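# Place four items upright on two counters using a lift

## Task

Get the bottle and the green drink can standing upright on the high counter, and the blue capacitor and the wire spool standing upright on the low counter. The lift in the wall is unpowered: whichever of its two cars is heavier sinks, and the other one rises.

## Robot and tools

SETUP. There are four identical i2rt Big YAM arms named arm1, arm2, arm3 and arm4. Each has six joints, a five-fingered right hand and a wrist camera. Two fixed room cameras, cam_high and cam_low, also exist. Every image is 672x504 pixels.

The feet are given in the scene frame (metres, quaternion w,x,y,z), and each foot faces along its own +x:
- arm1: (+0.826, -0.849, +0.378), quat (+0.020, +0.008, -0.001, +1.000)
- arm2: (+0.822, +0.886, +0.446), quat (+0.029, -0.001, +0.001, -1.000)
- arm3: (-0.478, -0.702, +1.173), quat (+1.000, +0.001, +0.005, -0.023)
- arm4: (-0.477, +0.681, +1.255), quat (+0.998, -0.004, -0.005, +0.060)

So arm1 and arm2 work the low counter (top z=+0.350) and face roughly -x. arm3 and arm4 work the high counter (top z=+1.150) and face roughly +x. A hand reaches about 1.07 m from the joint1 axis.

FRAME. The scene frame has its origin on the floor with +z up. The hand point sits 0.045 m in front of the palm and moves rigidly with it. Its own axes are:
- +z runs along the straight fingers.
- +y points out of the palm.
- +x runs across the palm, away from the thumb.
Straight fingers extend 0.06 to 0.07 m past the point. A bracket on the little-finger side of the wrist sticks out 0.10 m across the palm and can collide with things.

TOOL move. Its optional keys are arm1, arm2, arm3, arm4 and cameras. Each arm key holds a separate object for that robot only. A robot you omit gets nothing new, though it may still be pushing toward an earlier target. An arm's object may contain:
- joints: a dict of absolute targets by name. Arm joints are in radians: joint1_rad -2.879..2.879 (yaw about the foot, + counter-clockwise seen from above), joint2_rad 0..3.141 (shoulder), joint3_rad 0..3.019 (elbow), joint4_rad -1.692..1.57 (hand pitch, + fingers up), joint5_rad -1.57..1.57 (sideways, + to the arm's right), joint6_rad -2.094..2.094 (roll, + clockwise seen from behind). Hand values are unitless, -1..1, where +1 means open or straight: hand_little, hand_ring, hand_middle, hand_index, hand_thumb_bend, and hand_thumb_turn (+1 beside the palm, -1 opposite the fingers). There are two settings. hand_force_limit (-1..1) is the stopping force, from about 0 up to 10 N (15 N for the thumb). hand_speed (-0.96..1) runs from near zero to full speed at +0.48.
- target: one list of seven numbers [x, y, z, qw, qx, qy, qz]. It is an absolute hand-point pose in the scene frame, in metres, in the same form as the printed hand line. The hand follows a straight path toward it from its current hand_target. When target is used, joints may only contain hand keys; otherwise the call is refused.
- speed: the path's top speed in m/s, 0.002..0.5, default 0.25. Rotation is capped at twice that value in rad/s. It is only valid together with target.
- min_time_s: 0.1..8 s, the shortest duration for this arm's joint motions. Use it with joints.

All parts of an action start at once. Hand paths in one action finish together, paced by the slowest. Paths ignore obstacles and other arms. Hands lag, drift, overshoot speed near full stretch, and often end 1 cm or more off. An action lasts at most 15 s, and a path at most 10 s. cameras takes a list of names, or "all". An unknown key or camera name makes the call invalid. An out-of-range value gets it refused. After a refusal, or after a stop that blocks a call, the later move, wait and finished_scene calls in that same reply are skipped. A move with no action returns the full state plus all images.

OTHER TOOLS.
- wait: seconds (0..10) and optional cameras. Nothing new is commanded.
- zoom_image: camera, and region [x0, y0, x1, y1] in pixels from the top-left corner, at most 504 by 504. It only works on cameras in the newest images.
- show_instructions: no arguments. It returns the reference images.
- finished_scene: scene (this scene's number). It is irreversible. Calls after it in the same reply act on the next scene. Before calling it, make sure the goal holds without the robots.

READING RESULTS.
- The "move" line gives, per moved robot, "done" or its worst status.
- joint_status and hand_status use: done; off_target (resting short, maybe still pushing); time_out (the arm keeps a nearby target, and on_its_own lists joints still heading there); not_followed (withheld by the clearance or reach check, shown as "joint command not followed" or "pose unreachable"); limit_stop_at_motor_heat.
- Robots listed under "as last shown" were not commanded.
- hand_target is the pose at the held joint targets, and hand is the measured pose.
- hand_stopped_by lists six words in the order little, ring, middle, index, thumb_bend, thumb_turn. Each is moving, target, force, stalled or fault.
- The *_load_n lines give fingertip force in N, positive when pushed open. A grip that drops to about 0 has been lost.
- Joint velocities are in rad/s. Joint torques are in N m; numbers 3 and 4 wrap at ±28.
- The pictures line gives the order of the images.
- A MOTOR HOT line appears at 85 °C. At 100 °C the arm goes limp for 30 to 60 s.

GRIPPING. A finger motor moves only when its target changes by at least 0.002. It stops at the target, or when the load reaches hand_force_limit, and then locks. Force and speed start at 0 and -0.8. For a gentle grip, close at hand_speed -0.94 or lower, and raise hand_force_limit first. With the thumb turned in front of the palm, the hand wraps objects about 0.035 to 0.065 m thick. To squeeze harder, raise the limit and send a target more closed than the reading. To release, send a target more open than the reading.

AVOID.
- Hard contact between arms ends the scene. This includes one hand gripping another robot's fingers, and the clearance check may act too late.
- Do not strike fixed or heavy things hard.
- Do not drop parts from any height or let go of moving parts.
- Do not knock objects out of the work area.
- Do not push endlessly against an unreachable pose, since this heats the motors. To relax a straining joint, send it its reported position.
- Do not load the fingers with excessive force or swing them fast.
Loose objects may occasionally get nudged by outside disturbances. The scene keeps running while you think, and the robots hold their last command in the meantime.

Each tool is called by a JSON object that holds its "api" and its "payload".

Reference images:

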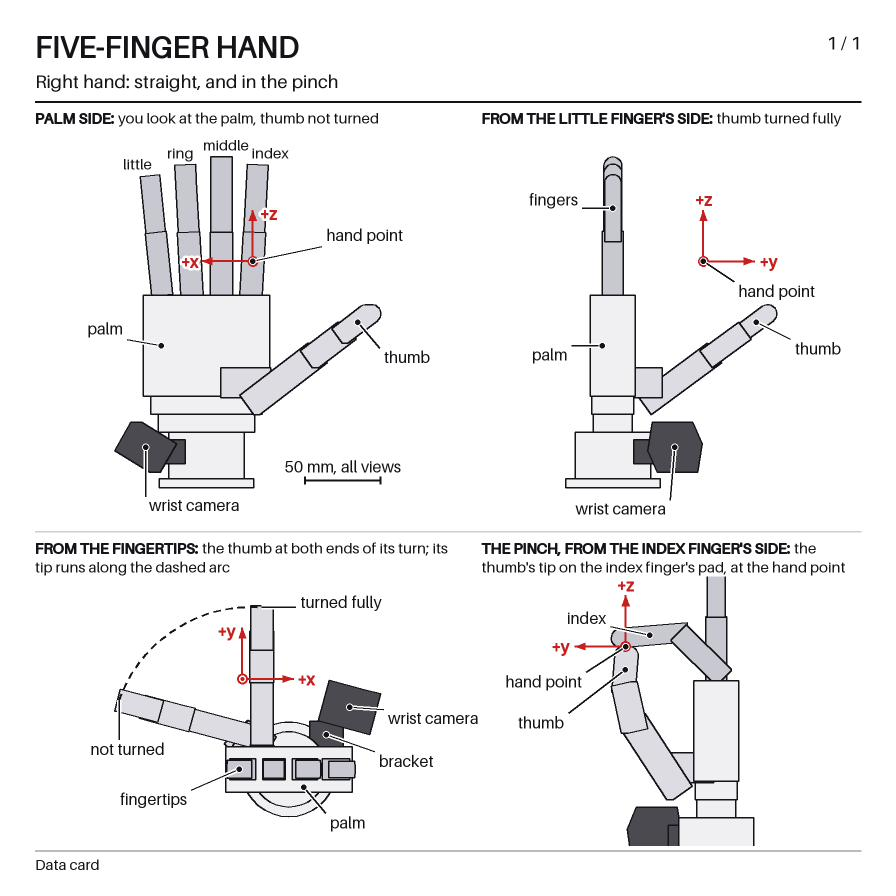

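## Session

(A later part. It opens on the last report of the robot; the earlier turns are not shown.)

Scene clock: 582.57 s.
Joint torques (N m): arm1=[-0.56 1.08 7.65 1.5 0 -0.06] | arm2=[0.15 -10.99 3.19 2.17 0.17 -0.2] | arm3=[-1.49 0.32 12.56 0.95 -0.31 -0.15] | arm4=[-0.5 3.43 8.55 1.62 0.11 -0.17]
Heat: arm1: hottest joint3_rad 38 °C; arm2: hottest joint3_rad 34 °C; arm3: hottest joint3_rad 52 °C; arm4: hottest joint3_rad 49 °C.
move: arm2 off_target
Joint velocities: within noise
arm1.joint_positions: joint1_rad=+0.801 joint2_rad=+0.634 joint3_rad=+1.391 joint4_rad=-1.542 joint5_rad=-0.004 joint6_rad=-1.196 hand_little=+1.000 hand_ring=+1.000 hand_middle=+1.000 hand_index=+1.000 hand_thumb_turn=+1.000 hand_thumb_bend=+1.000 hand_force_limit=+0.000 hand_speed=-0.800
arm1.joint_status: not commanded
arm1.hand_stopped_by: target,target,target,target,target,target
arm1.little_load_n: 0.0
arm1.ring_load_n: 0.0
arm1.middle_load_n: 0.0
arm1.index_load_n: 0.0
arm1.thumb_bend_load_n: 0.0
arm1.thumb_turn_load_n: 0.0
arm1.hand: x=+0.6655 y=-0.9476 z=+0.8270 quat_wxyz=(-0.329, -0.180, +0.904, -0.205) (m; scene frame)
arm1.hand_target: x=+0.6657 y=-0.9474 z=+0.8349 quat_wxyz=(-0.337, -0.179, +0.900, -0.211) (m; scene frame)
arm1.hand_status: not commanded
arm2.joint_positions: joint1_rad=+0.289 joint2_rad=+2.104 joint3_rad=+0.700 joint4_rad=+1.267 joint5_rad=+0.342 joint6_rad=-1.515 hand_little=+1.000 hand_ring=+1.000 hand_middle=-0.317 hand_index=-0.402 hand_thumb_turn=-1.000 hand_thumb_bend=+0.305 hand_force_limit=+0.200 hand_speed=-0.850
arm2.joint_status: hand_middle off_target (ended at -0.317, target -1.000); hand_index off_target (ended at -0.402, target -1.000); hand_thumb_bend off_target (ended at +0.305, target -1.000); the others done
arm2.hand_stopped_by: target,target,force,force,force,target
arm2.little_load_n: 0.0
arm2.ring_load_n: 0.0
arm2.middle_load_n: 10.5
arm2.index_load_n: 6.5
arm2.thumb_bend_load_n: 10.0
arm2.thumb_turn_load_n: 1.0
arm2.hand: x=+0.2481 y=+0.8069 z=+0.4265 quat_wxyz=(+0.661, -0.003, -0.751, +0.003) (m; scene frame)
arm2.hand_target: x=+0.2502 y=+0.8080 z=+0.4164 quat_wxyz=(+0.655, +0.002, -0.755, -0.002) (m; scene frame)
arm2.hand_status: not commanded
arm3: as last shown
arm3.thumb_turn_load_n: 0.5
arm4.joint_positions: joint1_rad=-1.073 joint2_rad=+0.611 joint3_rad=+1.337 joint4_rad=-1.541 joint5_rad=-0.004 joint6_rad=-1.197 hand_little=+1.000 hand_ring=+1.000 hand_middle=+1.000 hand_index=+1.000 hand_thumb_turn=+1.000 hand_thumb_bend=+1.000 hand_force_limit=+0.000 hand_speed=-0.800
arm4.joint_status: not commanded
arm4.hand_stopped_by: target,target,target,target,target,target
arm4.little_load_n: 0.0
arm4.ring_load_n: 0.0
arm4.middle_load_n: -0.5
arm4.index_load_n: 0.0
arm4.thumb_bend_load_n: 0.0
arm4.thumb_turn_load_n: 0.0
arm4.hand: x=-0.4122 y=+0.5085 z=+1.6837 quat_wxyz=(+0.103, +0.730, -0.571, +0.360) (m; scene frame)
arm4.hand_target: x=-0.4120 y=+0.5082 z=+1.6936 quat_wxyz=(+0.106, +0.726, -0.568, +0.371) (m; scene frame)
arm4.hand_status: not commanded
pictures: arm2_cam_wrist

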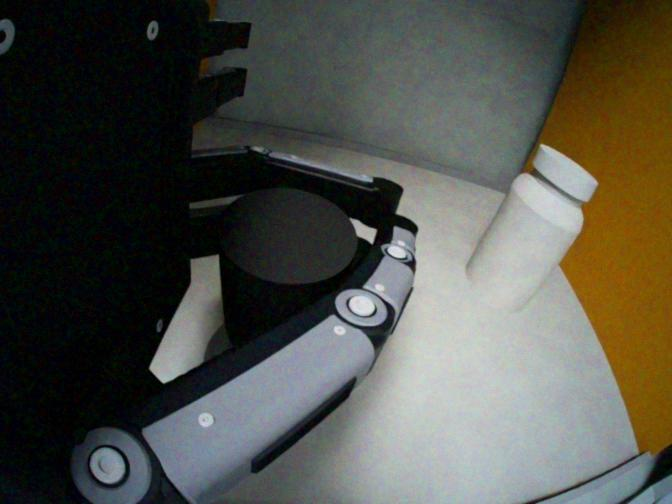

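{"api": "move", "payload": {"arm2": {"target": [0.26, 0.809, 0.475, -0.6551, 0, 0.7553, 0], "speed": 0.1}, "cameras": ["arm2_cam_wrist"]}}

Scene clock: 589.33 s.
Joint torques (N m): arm1=[-0.62 1.03 7.65 1.5 0 -0.06] | arm2=[0.15 -12.16 3.56 1.32 0.36 -0.14] | arm3=[-1.49 0.32 12.56 0.95 -0.31 -0.15] | arm4=[-0.67 3.19 8.58 1.63 0.1 -0.15]
Heat: arm1: hottest joint3_rad 38 °C; arm2: hottest joint2_rad 34 °C; arm3: hottest joint3_rad 52 °C; arm4: hottest joint3_rad 49 °C.
move: arm2 done
Joint velocities: within noise
arm1, arm3, arm4: as last shown
arm2.joint_positions: joint1_rad=+0.289 joint2_rad=+1.924 joint3_rad=+0.648 joint4_rad=+1.143 joint5_rad=+0.342 joint6_rad=-1.509 hand_little=+1.000 hand_ring=+1.000 hand_middle=-0.317 hand_index=-0.402 hand_thumb_turn=-1.000 hand_thumb_bend=+0.305 hand_force_limit=+0.200 hand_speed=-0.850
arm2.joint_status: not commanded
arm2.hand_stopped_by: target,target,force,force,force,target
arm2.little_load_n: 0.0
arm2.ring_load_n: 0.0
arm2.middle_load_n: 10.0
arm2.index_load_n: 5.5
arm2.thumb_bend_load_n: 10.5
arm2.thumb_turn_load_n: 1.0
arm2.hand: x=+0.2561 y=+0.8095 z=+0.4782 quat_wxyz=(+0.662, -0.006, -0.749, +0.006) (m; scene frame)
arm2.hand_target: x=+0.2601 y=+0.8088 z=+0.4745 quat_wxyz=(+0.655, -0.002, -0.756, +0.002) (m; scene frame)
arm2.hand_status: done (0.005 m and 1.4 deg from the pose sent, 0.050 m and 1.0 deg at the start)
arm4.middle_load_n: 0.0
pictures: arm2_cam_wrist

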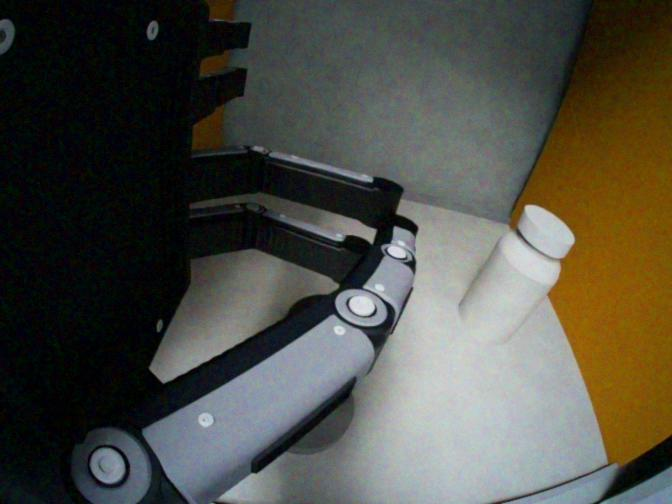

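{"api": "move", "payload": {"arm2": {"joints": {"hand_index": 1, "hand_middle": 1, "hand_thumb_bend": 1, "hand_speed": -0.6}}, "cameras": ["arm2_cam_wrist", "cam_low"]}}

Scene clock: 602.20 s.
Joint torques (N m): arm1=[-0.5 0.97 7.64 1.51 0 -0.06] | arm2=[0.56 -12.16 3.59 1.37 0.34 -0.13] | arm3=[-1.44 0.26 12.56 0.94 -0.31 -0.15] | arm4=[-0.67 3.37 8.51 1.66 0.1 -0.17]
Heat: arm1: hottest joint3_rad 38 °C; arm2: hottest joint2_rad 35 °C; arm3: hottest joint3_rad 53 °C; arm4: hottest joint3_rad 49 °C.
move: arm2 done
Joint velocities: within noise
arm1, arm3, arm4: as last shown
arm1.little_load_n: 0.5
arm2.joint_positions: joint1_rad=+0.289 joint2_rad=+1.924 joint3_rad=+0.648 joint4_rad=+1.143 joint5_rad=+0.343 joint6_rad=-1.509 hand_little=+1.000 hand_ring=+1.000 hand_middle=+1.000 hand_index=+1.000 hand_thumb_turn=-1.000 hand_thumb_bend=+1.000 hand_force_limit=+0.200 hand_speed=-0.600
arm2.joint_status: all done
arm2.hand_stopped_by: target,target,target,target,target,target
arm2.little_load_n: 0.0
arm2.ring_load_n: 0.0
arm2.middle_load_n: 0.0
arm2.index_load_n: 0.0
arm2.thumb_bend_load_n: 0.0
arm2.thumb_turn_load_n: 0.5
arm2.hand: x=+0.2562 y=+0.8098 z=+0.4782 quat_wxyz=(+0.662, -0.006, -0.749, +0.005) (m; scene frame)
arm2.hand_target: x=+0.2601 y=+0.8090 z=+0.4746 quat_wxyz=(+0.655, -0.002, -0.755, +0.002) (m; scene frame)
arm2.hand_status: not commanded
arm3.ring_load_n: -0.5
pictures: arm2_cam_wrist, cam_low

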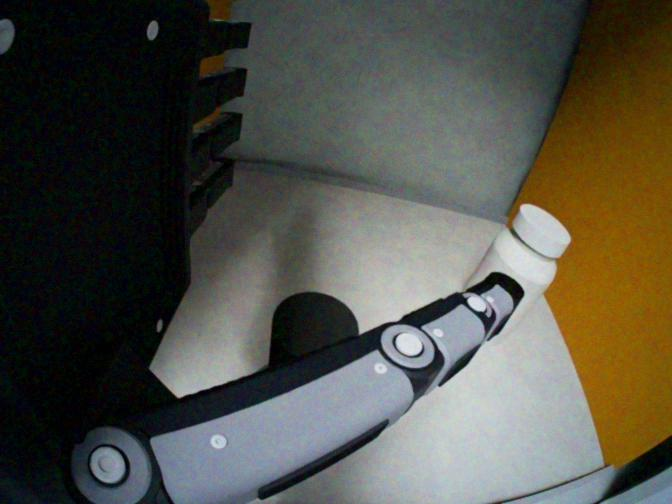

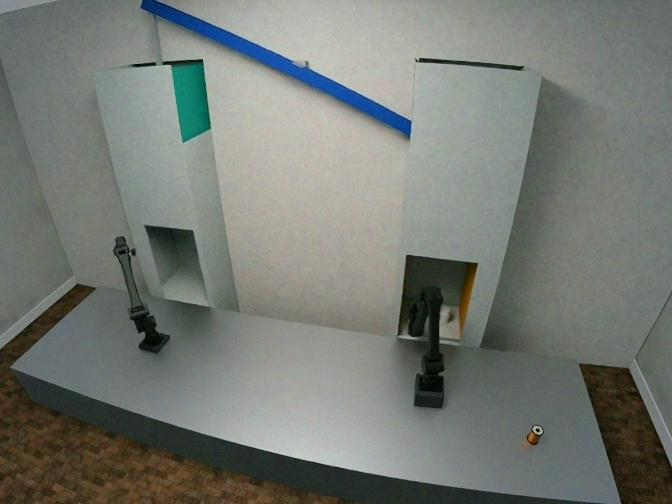

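{"api": "move", "payload": {"arm2": {"target": [0.266, 0.807, 0.43, -0.6511, 0, 0.7590, 0], "speed": 0.08}}}

{"api": "move", "payload": {"arm2": {"target": [0.264, 0.806, 0.39, -0.6511, 0, 0.7590, 0], "speed": 0.05}, "cameras": ["arm2_cam_wrist"]}}

Scene clock: 611.30 s.
Joint torques (N m): arm1=[-0.62 1.08 7.64 1.51 0 -0.06] | arm2=[0.62 -10.52 3.33 2.8 0.38 -0.13] | arm3=[-1.44 0.26 12.56 0.95 -0.31 -0.15] | arm4=[-0.67 3.19 8.58 1.69 0.1 -0.14]
Heat: arm1: hottest joint3_rad 38 °C; arm2: hottest joint2_rad 35 °C; arm3: hottest joint3_rad 54 °C; arm4: hottest joint3_rad 50 °C.
move: arm2 done
Joint velocities: within noise
arm1, arm4: as last shown
arm1.little_load_n: 0.0
arm2.joint_positions: joint1_rad=+0.296 joint2_rad=+2.039 joint3_rad=+0.648 joint4_rad=+1.221 joint5_rad=+0.351 joint6_rad=-1.509 hand_little=+1.000 hand_ring=+1.000 hand_middle=+1.000 hand_index=+1.000 hand_thumb_turn=-1.000 hand_thumb_bend=+1.000 hand_force_limit=+0.200 hand_speed=-0.600
arm2.joint_status: not commanded
arm2.hand_stopped_by: target,target,target,target,target,target
arm2.little_load_n: 0.0
arm2.ring_load_n: 0.0
arm2.middle_load_n: 0.0
arm2.index_load_n: 0.0
arm2.thumb_bend_load_n: 0.0
arm2.thumb_turn_load_n: 0.0
arm2.hand: x=+0.2650 y=+0.8101 z=+0.4353 quat_wxyz=(+0.649, -0.002, -0.760, +0.000) (m; scene frame)
arm2.hand_target: x=+0.2660 y=+0.8071 z=+0.4303 quat_wxyz=(+0.651, +0.000, -0.759, +0.000) (m; scene frame)
arm2.hand_status: done (0.006 m and 0.3 deg from the pose sent, 0.049 m and 1.9 deg at the start)
arm3.joint_positions: joint1_rad=-0.700 joint2_rad=+0.476 joint3_rad=+0.320 joint4_rad=+0.019 joint5_rad=-0.751 joint6_rad=-1.619 hand_little=+1.000 hand_ring=+1.000 hand_middle=+1.000 hand_index=+1.000 hand_thumb_turn=-1.000 hand_thumb_bend=+1.000 hand_force_limit=+0.000 hand_speed=-0.700
arm3.joint_status: not commanded
arm3.hand_stopped_by: target,target,target,target,target,target
arm3.little_load_n: 0.0
arm3.ring_load_n: 0.0
arm3.middle_load_n: 0.0
arm3.index_load_n: 0.0
arm3.thumb_bend_load_n: -0.5
arm3.thumb_turn_load_n: 0.0
arm3.hand: x=-0.1628 y=-0.8736 z=+1.4111 quat_wxyz=(-0.019, +0.745, -0.015, +0.667) (m; scene frame)
arm3.hand_target: x=-0.1613 y=-0.8788 z=+1.4496 quat_wxyz=(+0.000, +0.731, +0.000, +0.682) (m; scene frame)
arm3.hand_status: not commanded
pictures: none

Scene clock: 612.67 s.
Joint torques (N m): arm1=[-0.56 1.08 7.65 1.5 0 -0.06] | arm2=[0.79 -10.87 3.33 2.82 0.38 -0.12] | arm3=[-1.49 0.32 12.56 0.95 -0.31 -0.15] | arm4=[-0.56 3.37 8.61 1.66 0.1 -0.13]
Heat: arm1: hottest joint3_rad 38 °C; arm2: hottest joint2_rad 35 °C; arm3: hottest joint3_rad 54 °C; arm4: hottest joint3_rad 50 °C.
move: arm2 done
Joint velocities: within noise
arm1, arm3, arm4: as last shown
arm2.joint_positions: joint1_rad=+0.297 joint2_rad=+2.176 joint3_rad=+0.676 joint4_rad=+1.319 joint5_rad=+0.353 joint6_rad=-1.509 hand_little=+1.000 hand_ring=+1.000 hand_middle=+1.000 hand_index=+1.000 hand_thumb_turn=-1.000 hand_thumb_bend=+1.000 hand_force_limit=+0.200 hand_speed=-0.600
arm2.joint_status: not commanded
arm2.hand_stopped_by: target,target,target,target,target,target
arm2.little_load_n: 0.0
arm2.ring_load_n: 0.0
arm2.middle_load_n: 0.0
arm2.index_load_n: 0.5
arm2.thumb_bend_load_n: 0.0
arm2.thumb_turn_load_n: 0.0
arm2.hand: x=+0.2674 y=+0.8105 z=+0.3930 quat_wxyz=(+0.645, -0.001, -0.764, -0.002) (m; scene frame)
arm2.hand_target: x=+0.2643 y=+0.8060 z=+0.3901 quat_wxyz=(+0.651, +0.000, -0.759, +0.000) (m; scene frame)
arm2.hand_status: done (0.006 m and 0.9 deg from the pose sent, 0.046 m and 0.3 deg at the start)
arm3.thumb_bend_load_n: 0.0
pictures: arm2_cam_wrist

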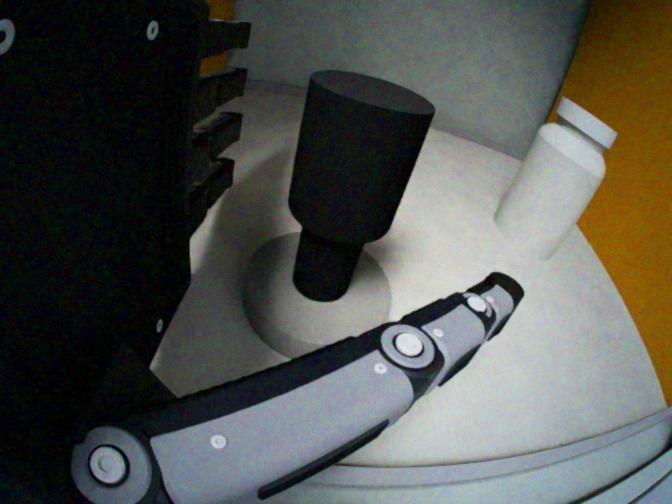

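{"api": "move", "payload": {"arm2": {"target": [0.264, 0.804, 0.382, -0.6511, 0, 0.7590, 0], "speed": 0.05}, "arm3": {"joints": {"joint2_rad": 0.62, "joint3_rad": 1.1, "joint4_rad": -1.2}, "min_time_s": 3}}}

{"api": "move", "payload": {"arm2": {"joints": {"hand_index": -1, "hand_middle": -1, "hand_ring": -1, "hand_thumb_bend": -1, "hand_speed": -0.85, "hand_force_limit": 0.4}}, "cameras": ["arm2_cam_wrist"]}}

Scene clock: 624.50 s.
Joint torques (N m): arm1=[-0.62 1.03 7.64 1.51 0 -0.06] | arm2=[0.73 -10.81 3.21 2.85 0.38 -0.12] | arm3=[-1.49 1.85 11.47 0.64 -0.58 -0.14] | arm4=[-0.73 3.31 8.62 1.63 0.1 -0.14]
Heat: arm1: hottest joint3_rad 38 °C; arm2: hottest joint2_rad 35 °C; arm3: hottest joint3_rad 55 °C; arm4: hottest joint3_rad 50 °C.
move: arm2 done; arm3 done
Joint velocities: within noise
arm1, arm4: as last shown
arm2.joint_positions: joint1_rad=+0.302 joint2_rad=+2.202 joint3_rad=+0.687 joint4_rad=+1.335 joint5_rad=+0.356 joint6_rad=-1.509 hand_little=+1.000 hand_ring=+1.000 hand_middle=+1.000 hand_index=+1.000 hand_thumb_turn=-1.000 hand_thumb_bend=+1.000 hand_force_limit=+0.200 hand_speed=-0.600
arm2.joint_status: not commanded
arm2.hand_stopped_by: target,target,target,target,target,target
arm2.little_load_n: 0.0
arm2.ring_load_n: 0.5
arm2.middle_load_n: 0.0
arm2.index_load_n: 0.0
arm2.thumb_bend_load_n: 0.0
arm2.thumb_turn_load_n: 0.0
arm2.hand: x=+0.2666 y=+0.8081 z=+0.3856 quat_wxyz=(+0.646, +0.000, -0.764, -0.002) (m; scene frame)
arm2.hand_target: x=+0.2641 y=+0.8038 z=+0.3819 quat_wxyz=(+0.651, +0.000, -0.759, +0.000) (m; scene frame)
arm2.hand_status: done (0.006 m and 0.8 deg from the pose sent, 0.013 m and 0.9 deg at the start)
arm3.joint_positions: joint1_rad=-0.700 joint2_rad=+0.608 joint3_rad=+1.046 joint4_rad=-1.185 joint5_rad=-0.751 joint6_rad=-1.619 hand_little=+1.000 hand_ring=+1.000 hand_middle=+1.000 hand_index=+1.000 hand_thumb_turn=-1.000 hand_thumb_bend=+1.000 hand_force_limit=+0.000 hand_speed=-0.700
arm3.joint_status: all done
arm3.hand_stopped_by: target,target,target,target,target,target
arm3.little_load_n: 0.0
arm3.ring_load_n: 0.0
arm3.middle_load_n: 0.0
arm3.index_load_n: 0.0
arm3.thumb_bend_load_n: 0.0
arm3.thumb_turn_load_n: 0.0
arm3.hand: x=-0.2198 y=-0.8200 z=+1.5384 quat_wxyz=(-0.166, +0.854, -0.156, +0.469) (m; scene frame)
arm3.hand_target: x=-0.2193 y=-0.8234 z=+1.5613 quat_wxyz=(-0.156, +0.850, -0.149, +0.480) (m; scene frame)
arm3.hand_status: not commanded
pictures: none

Scene clock: 632.73 s.
Joint torques (N m): arm1=[-0.56 1.03 7.64 1.5 0 -0.06] | arm2=[0.79 -11.11 2.32 2.5 0.13 -0.13] | arm3=[-1.44 1.79 11.45 0.61 -0.58 -0.14] | arm4=[-0.67 3.43 8.59 1.72 0.1 -0.15]
Heat: arm1: hottest joint3_rad 38 °C; arm2: hottest joint2_rad 35 °C; arm3: hottest joint3_rad 58 °C; arm4: hottest joint3_rad 50 °C.
move: arm2 off_target
Joint velocities: within noise
arm1, arm3, arm4: as last shown
arm2.joint_positions: joint1_rad=+0.302 joint2_rad=+2.205 joint3_rad=+0.699 joint4_rad=+1.346 joint5_rad=+0.368 joint6_rad=-1.509 hand_little=+1.000 hand_ring=-0.929 hand_middle=-0.317 hand_index=-0.401 hand_thumb_turn=-1.000 hand_thumb_bend=+0.300 hand_force_limit=+0.400 hand_speed=-0.850
arm2.joint_status: hand_ring off_target (ended at -0.929, target -1.000); hand_middle off_target (ended at -0.317, target -1.000); hand_index off_target (ended at -0.401, target -1.000); hand_thumb_bend off_target (ended at +0.300, target -1.000); the others done
arm2.hand_stopped_by: target,force,force,force,force,target
arm2.little_load_n: 0.0
arm2.ring_load_n: 13.0
arm2.middle_load_n: 10.5
arm2.index_load_n: 6.0
arm2.thumb_bend_load_n: 12.0
arm2.thumb_turn_load_n: 1.0
arm2.hand: x=+0.2618 y=+0.8084 z=+0.3900 quat_wxyz=(+0.653, -0.006, -0.757, -0.003) (m; scene frame)
arm2.hand_target: x=+0.2645 y=+0.8051 z=+0.3820 quat_wxyz=(+0.651, -0.002, -0.759, -0.002) (m; scene frame)
arm2.hand_status: not commanded
pictures: arm2_cam_wrist

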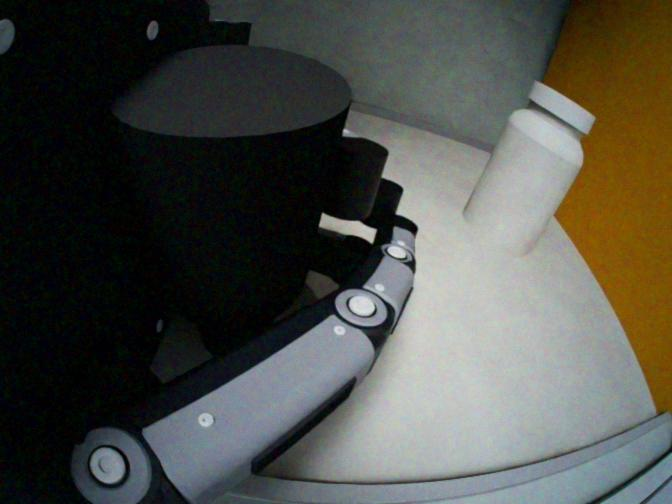

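{"api": "move", "payload": {"arm2": {"joints": {"hand_index": 1, "hand_middle": 1, "hand_ring": 1, "hand_thumb_bend": 1, "hand_speed": -0.8}}, "arm3": {"joints": {"joint2_rad": 0.62, "joint3_rad": 1.36, "joint4_rad": -1.5}, "min_time_s": 2}, "cameras": ["arm2_cam_wrist"]}}

Scene clock: 648.80 s.
Joint torques (N m): arm1=[-0.56 1.03 7.65 1.5 0 -0.07] | arm2=[0.73 -11.16 2.35 2.51 0.12 -0.12] | arm3=[-1.49 3.02 10.06 0.58 -0.59 -0.14] | arm4=[-0.79 3.37 8.53 1.68 0.1 -0.14]
Heat: arm1: hottest joint3_rad 39 °C; arm2: hottest joint2_rad 35 °C; arm3: hottest joint3_rad 60 °C; arm4: hottest joint3_rad 50 °C.
move: arm2 done; arm3 done
Joint velocities: within noise
arm1, arm4: as last shown
arm2.joint_positions: joint1_rad=+0.302 joint2_rad=+2.205 joint3_rad=+0.699 joint4_rad=+1.346 joint5_rad=+0.362 joint6_rad=-1.509 hand_little=+1.000 hand_ring=+1.000 hand_middle=+1.000 hand_index=+1.000 hand_thumb_turn=-1.000 hand_thumb_bend=+1.000 hand_force_limit=+0.400 hand_speed=-0.800
arm2.joint_status: all done
arm2.hand_stopped_by: target,target,target,target,target,target
arm2.little_load_n: 0.0
arm2.ring_load_n: 0.0
arm2.middle_load_n: 0.0
arm2.index_load_n: 0.0
arm2.thumb_bend_load_n: 0.0
arm2.thumb_turn_load_n: 0.0
arm2.hand: x=+0.2615 y=+0.8072 z=+0.3898 quat_wxyz=(+0.653, -0.004, -0.757, -0.001) (m; scene frame)
arm2.hand_target: x=+0.2641 y=+0.8039 z=+0.3819 quat_wxyz=(+0.651, +0.000, -0.759, +0.000) (m; scene frame)
arm2.hand_status: not commanded
arm3.joint_positions: joint1_rad=-0.700 joint2_rad=+0.610 joint3_rad=+1.312 joint4_rad=-1.484 joint5_rad=-0.751 joint6_rad=-1.619 hand_little=+1.000 hand_ring=+1.000 hand_middle=+1.000 hand_index=+1.000 hand_thumb_turn=-1.000 hand_thumb_bend=+1.000 hand_force_limit=+0.000 hand_speed=-0.700
arm3.joint_status: all done
arm3.hand_stopped_by: target,target,target,target,target,target
arm3.little_load_n: 0.0
arm3.ring_load_n: 0.0
arm3.middle_load_n: 0.0
arm3.index_load_n: 0.0
arm3.thumb_bend_load_n: 0.0
arm3.thumb_turn_load_n: 0.0
arm3.hand: x=-0.2635 y=-0.7790 z=+1.6183 quat_wxyz=(-0.174, +0.857, -0.163, +0.456) (m; scene frame)
arm3.hand_target: x=-0.2653 y=-0.7794 z=+1.6363 quat_wxyz=(-0.165, +0.855, -0.157, +0.466) (m; scene frame)
arm3.hand_status: not commanded
arm4.thumb_bend_load_n: -0.5
pictures: arm2_cam_wrist

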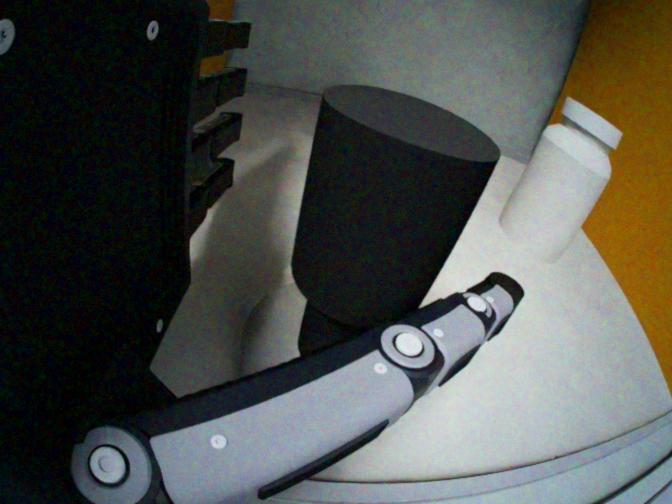

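{"api": "move", "payload": {"arm2": {"target": [0.304, 0.806, 0.385, -0.6509, -0.0227, 0.7587, -0.0265], "speed": 0.05}, "arm3": {"joints": {"joint2_rad": 0.8, "joint3_rad": 2.2, "joint4_rad": -1.4}, "min_time_s": 4}, "cameras": ["arm2_cam_wrist"]}}

Scene clock: 666.60 s.
Joint torques (N m): arm1=[-0.56 1.03 7.65 1.48 0 -0.06] | arm2=[0.79 -10.87 0.9 2.86 0 -0.13] | arm3=[-1.44 6.3 4.56 2.51 -0.23 -0.14] | arm4=[-0.62 3.49 8.55 1.65 0.12 -0.14]
Heat: arm1: hottest joint3_rad 39 °C; arm2: hottest joint2_rad 35 °C; arm3: hottest joint3_rad 57 °C; arm4: hottest joint3_rad 50 °C.
move: arm2 done; arm3 done
Joint velocities: within noise
arm1.joint_positions: joint1_rad=+0.801 joint2_rad=+0.634 joint3_rad=+1.391 joint4_rad=-1.542 joint5_rad=-0.004 joint6_rad=-1.196 hand_little=+1.000 hand_ring=+1.000 hand_middle=+1.000 hand_index=+1.000 hand_thumb_turn=+1.000 hand_thumb_bend=+1.000 hand_force_limit=+0.000 hand_speed=-0.800
arm1.joint_status: not commanded
arm1.hand_stopped_by: target,target,target,target,target,target
arm1.little_load_n: 0.0
arm1.ring_load_n: 0.0
arm1.middle_load_n: 0.0
arm1.index_load_n: 0.0
arm1.thumb_bend_load_n: 0.0
arm1.thumb_turn_load_n: 0.0
arm1.hand: x=+0.6655 y=-0.9476 z=+0.8270 quat_wxyz=(-0.329, -0.180, +0.904, -0.205) (m; scene frame)
arm1.hand_target: x=+0.6657 y=-0.9474 z=+0.8349 quat_wxyz=(-0.337, -0.179, +0.900, -0.211) (m; scene frame)
arm1.hand_status: not commanded
arm2.joint_positions: joint1_rad=+0.305 joint2_rad=+2.205 joint3_rad=+0.581 joint4_rad=+1.454 joint5_rad=+0.299 joint6_rad=-1.509 hand_little=+1.000 hand_ring=+1.000 hand_middle=+1.000 hand_index=+1.000 hand_thumb_turn=-1.000 hand_thumb_bend=+1.000 hand_force_limit=+0.400 hand_speed=-0.800
arm2.joint_status: not commanded
arm2.hand_stopped_by: target,target,target,target,target,target
arm2.little_load_n: 0.0
arm2.ring_load_n: 0.0
arm2.middle_load_n: 0.0
arm2.index_load_n: 0.0
arm2.thumb_bend_load_n: 0.0
arm2.thumb_turn_load_n: 0.5
arm2.hand: x=+0.3012 y=+0.8096 z=+0.3862 quat_wxyz=(+0.648, +0.018, -0.761, +0.022) (m; scene frame)
arm2.hand_target: x=+0.3041 y=+0.8061 z=+0.3850 quat_wxyz=(+0.650, +0.023, -0.759, +0.026) (m; scene frame)
arm2.hand_status: done (0.005 m and 0.8 deg from the pose sent, 0.043 m and 4.4 deg at the start)
arm3.joint_positions: joint1_rad=-0.700 joint2_rad=+0.785 joint3_rad=+2.177 joint4_rad=-1.423 joint5_rad=-0.752 joint6_rad=-1.619 hand_little=+1.000 hand_ring=+1.000 hand_middle=+1.000 hand_index=+1.000 hand_thumb_turn=-1.000 hand_thumb_bend=+1.000 hand_force_limit=+0.000 hand_speed=-0.700
arm3.joint_status: all done
arm3.hand_stopped_by: target,target,target,target,target,target
arm3.little_load_n: 0.0
arm3.ring_load_n: 0.0
arm3.middle_load_n: 0.0
arm3.index_load_n: 0.0
arm3.thumb_bend_load_n: 0.0
arm3.thumb_turn_load_n: 0.5
arm3.hand: x=-0.3174 y=-0.7265 z=+1.9571 quat_wxyz=(+0.006, +0.719, +0.011, +0.695) (m; scene frame)
arm3.hand_target: x=-0.3153 y=-0.7297 z=+1.9696 quat_wxyz=(+0.020, +0.710, +0.019, +0.703) (m; scene frame)
arm3.hand_status: not commanded
arm4.joint_positions: joint1_rad=-1.073 joint2_rad=+0.611 joint3_rad=+1.337 joint4_rad=-1.541 joint5_rad=-0.004 joint6_rad=-1.197 hand_little=+1.000 hand_ring=+1.000 hand_middle=+1.000 hand_index=+1.000 hand_thumb_turn=+1.000 hand_thumb_bend=+1.000 hand_force_limit=+0.000 hand_speed=-0.800
arm4.joint_status: not commanded
arm4.hand_stopped_by: target,target,target,target,target,target
arm4.little_load_n: 0.0
arm4.ring_load_n: 0.0
arm4.middle_load_n: 0.0
arm4.index_load_n: 0.0
arm4.thumb_bend_load_n: 0.0
arm4.thumb_turn_load_n: 0.0
arm4.hand: x=-0.4122 y=+0.5085 z=+1.6837 quat_wxyz=(+0.103, +0.730, -0.571, +0.360) (m; scene frame)
arm4.hand_target: x=-0.4120 y=+0.5082 z=+1.6936 quat_wxyz=(+0.106, +0.726, -0.568, +0.371) (m; scene frame)
arm4.hand_status: not commanded
pictures: arm2_cam_wrist

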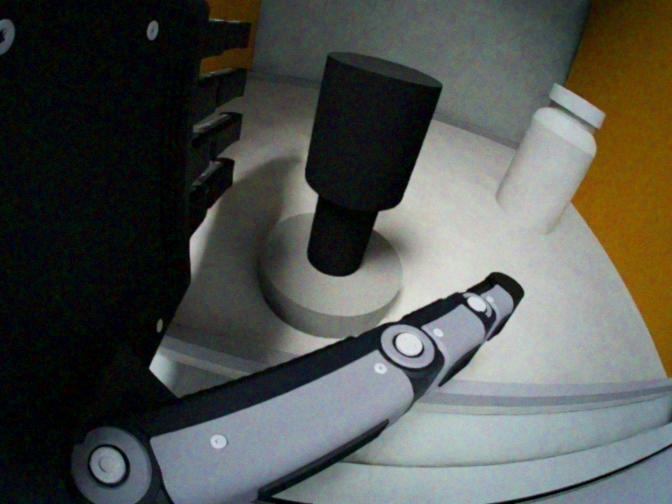

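{"api": "move", "payload": {"arm2": {"target": [0.306, 0.803, 0.385, -0.6509, -0.0227, 0.7587, -0.0265], "speed": 0.05, "joints": {"hand_thumb_bend": 0.5, "hand_speed": -0.7, "hand_force_limit": 0.3}}}}

{"api": "move", "payload": {"arm2": {"joints": {"hand_index": -1, "hand_middle": -1, "hand_thumb_bend": 0.3, "hand_speed": -0.88, "hand_force_limit": 0.3}}, "cameras": ["arm2_cam_wrist"]}}

Scene clock: 678.67 s.
Joint torques (N m): arm1=[-0.56 1.03 7.64 1.51 0 -0.06] | arm2=[0.73 -10.87 0.76 2.95 0.36 -0.11] | arm3=[-1.44 6.59 4.56 2.5 -0.23 -0.15] | arm4=[-0.73 3.02 8.58 1.65 0.11 -0.15]
Heat: arm1: hottest joint3_rad 39 °C; arm2: hottest joint2_rad 35 °C; arm3: hottest joint3_rad 53 °C; arm4: hottest joint3_rad 50 °C.
move: arm2 done
Joint velocities: within noise
arm1, arm3, arm4: as last shown
arm2.joint_positions: joint1_rad=+0.315 joint2_rad=+2.205 joint3_rad=+0.581 joint4_rad=+1.454 joint5_rad=+0.300 joint6_rad=-1.509 hand_little=+1.000 hand_ring=+1.000 hand_middle=+1.000 hand_index=+1.000 hand_thumb_turn=-1.000 hand_thumb_bend=+0.500 hand_force_limit=+0.300 hand_speed=-0.700
arm2.joint_status: all done
arm2.hand_stopped_by: target,target,target,target,target,target
arm2.little_load_n: 0.0
arm2.ring_load_n: 0.0
arm2.middle_load_n: 0.0
arm2.index_load_n: 0.0
arm2.thumb_bend_load_n: 0.0
arm2.thumb_turn_load_n: 0.0
arm2.hand: x=+0.3021 y=+0.8045 z=+0.3862 quat_wxyz=(+0.648, +0.022, -0.761, +0.025) (m; scene frame)
arm2.hand_target: x=+0.3060 y=+0.8031 z=+0.3851 quat_wxyz=(+0.651, +0.023, -0.759, +0.026) (m; scene frame)
arm2.hand_status: done (0.004 m and 0.5 deg from the pose sent, 0.008 m and 0.8 deg at the start)
arm3.joint_positions: joint1_rad=-0.700 joint2_rad=+0.786 joint3_rad=+2.177 joint4_rad=-1.423 joint5_rad=-0.752 joint6_rad=-1.619 hand_little=+1.000 hand_ring=+1.000 hand_middle=+1.000 hand_index=+1.000 hand_thumb_turn=-1.000 hand_thumb_bend=+1.000 hand_force_limit=+0.000 hand_speed=-0.700
arm3.hand: x=-0.3169 y=-0.7270 z=+1.9570 quat_wxyz=(+0.006, +0.719, +0.010, +0.695) (m; scene frame)
pictures: none

Scene clock: 684.87 s.
Joint torques (N m): arm1=[-0.62 1.08 7.65 1.51 0.01 -0.06] | arm2=[0.56 -10.81 0.83 2.81 0.31 -0.12] | arm3=[-1.38 6.59 4.56 2.5 -0.23 -0.15] | arm4=[-0.79 3.43 8.61 1.65 0.1 -0.16]
Heat: arm1: hottest joint3_rad 39 °C; arm2: hottest joint2_rad 35 °C; arm3: hottest joint3_rad 52 °C; arm4: hottest joint3_rad 50 °C.
move: arm2 off_target
Joint velocities: within noise
arm1, arm3, arm4: as last shown
arm2.joint_positions: joint1_rad=+0.317 joint2_rad=+2.205 joint3_rad=+0.580 joint4_rad=+1.458 joint5_rad=+0.302 joint6_rad=-1.509 hand_little=+1.000 hand_ring=+1.000 hand_middle=+0.044 hand_index=-0.012 hand_thumb_turn=-1.000 hand_thumb_bend=+0.302 hand_force_limit=+0.300 hand_speed=-0.880
arm2.joint_status: hand_middle off_target (ended at +0.044, target -1.000); hand_index off_target (ended at -0.012, target -1.000); the others done
arm2.hand_stopped_by: target,target,force,force,target,target
arm2.little_load_n: 0.0
arm2.ring_load_n: 0.0
arm2.middle_load_n: 5.0
arm2.index_load_n: 5.5
arm2.thumb_bend_load_n: 6.5
arm2.thumb_turn_load_n: 2.5
arm2.hand: x=+0.3026 y=+0.8037 z=+0.3867 quat_wxyz=(+0.649, +0.022, -0.760, +0.026) (m; scene frame)
arm2.hand_target: x=+0.3061 y=+0.8032 z=+0.3850 quat_wxyz=(+0.650, +0.022, -0.759, +0.026) (m; scene frame)
arm2.hand_status: not commanded
arm3.thumb_turn_load_n: 0.0
pictures: arm2_cam_wrist

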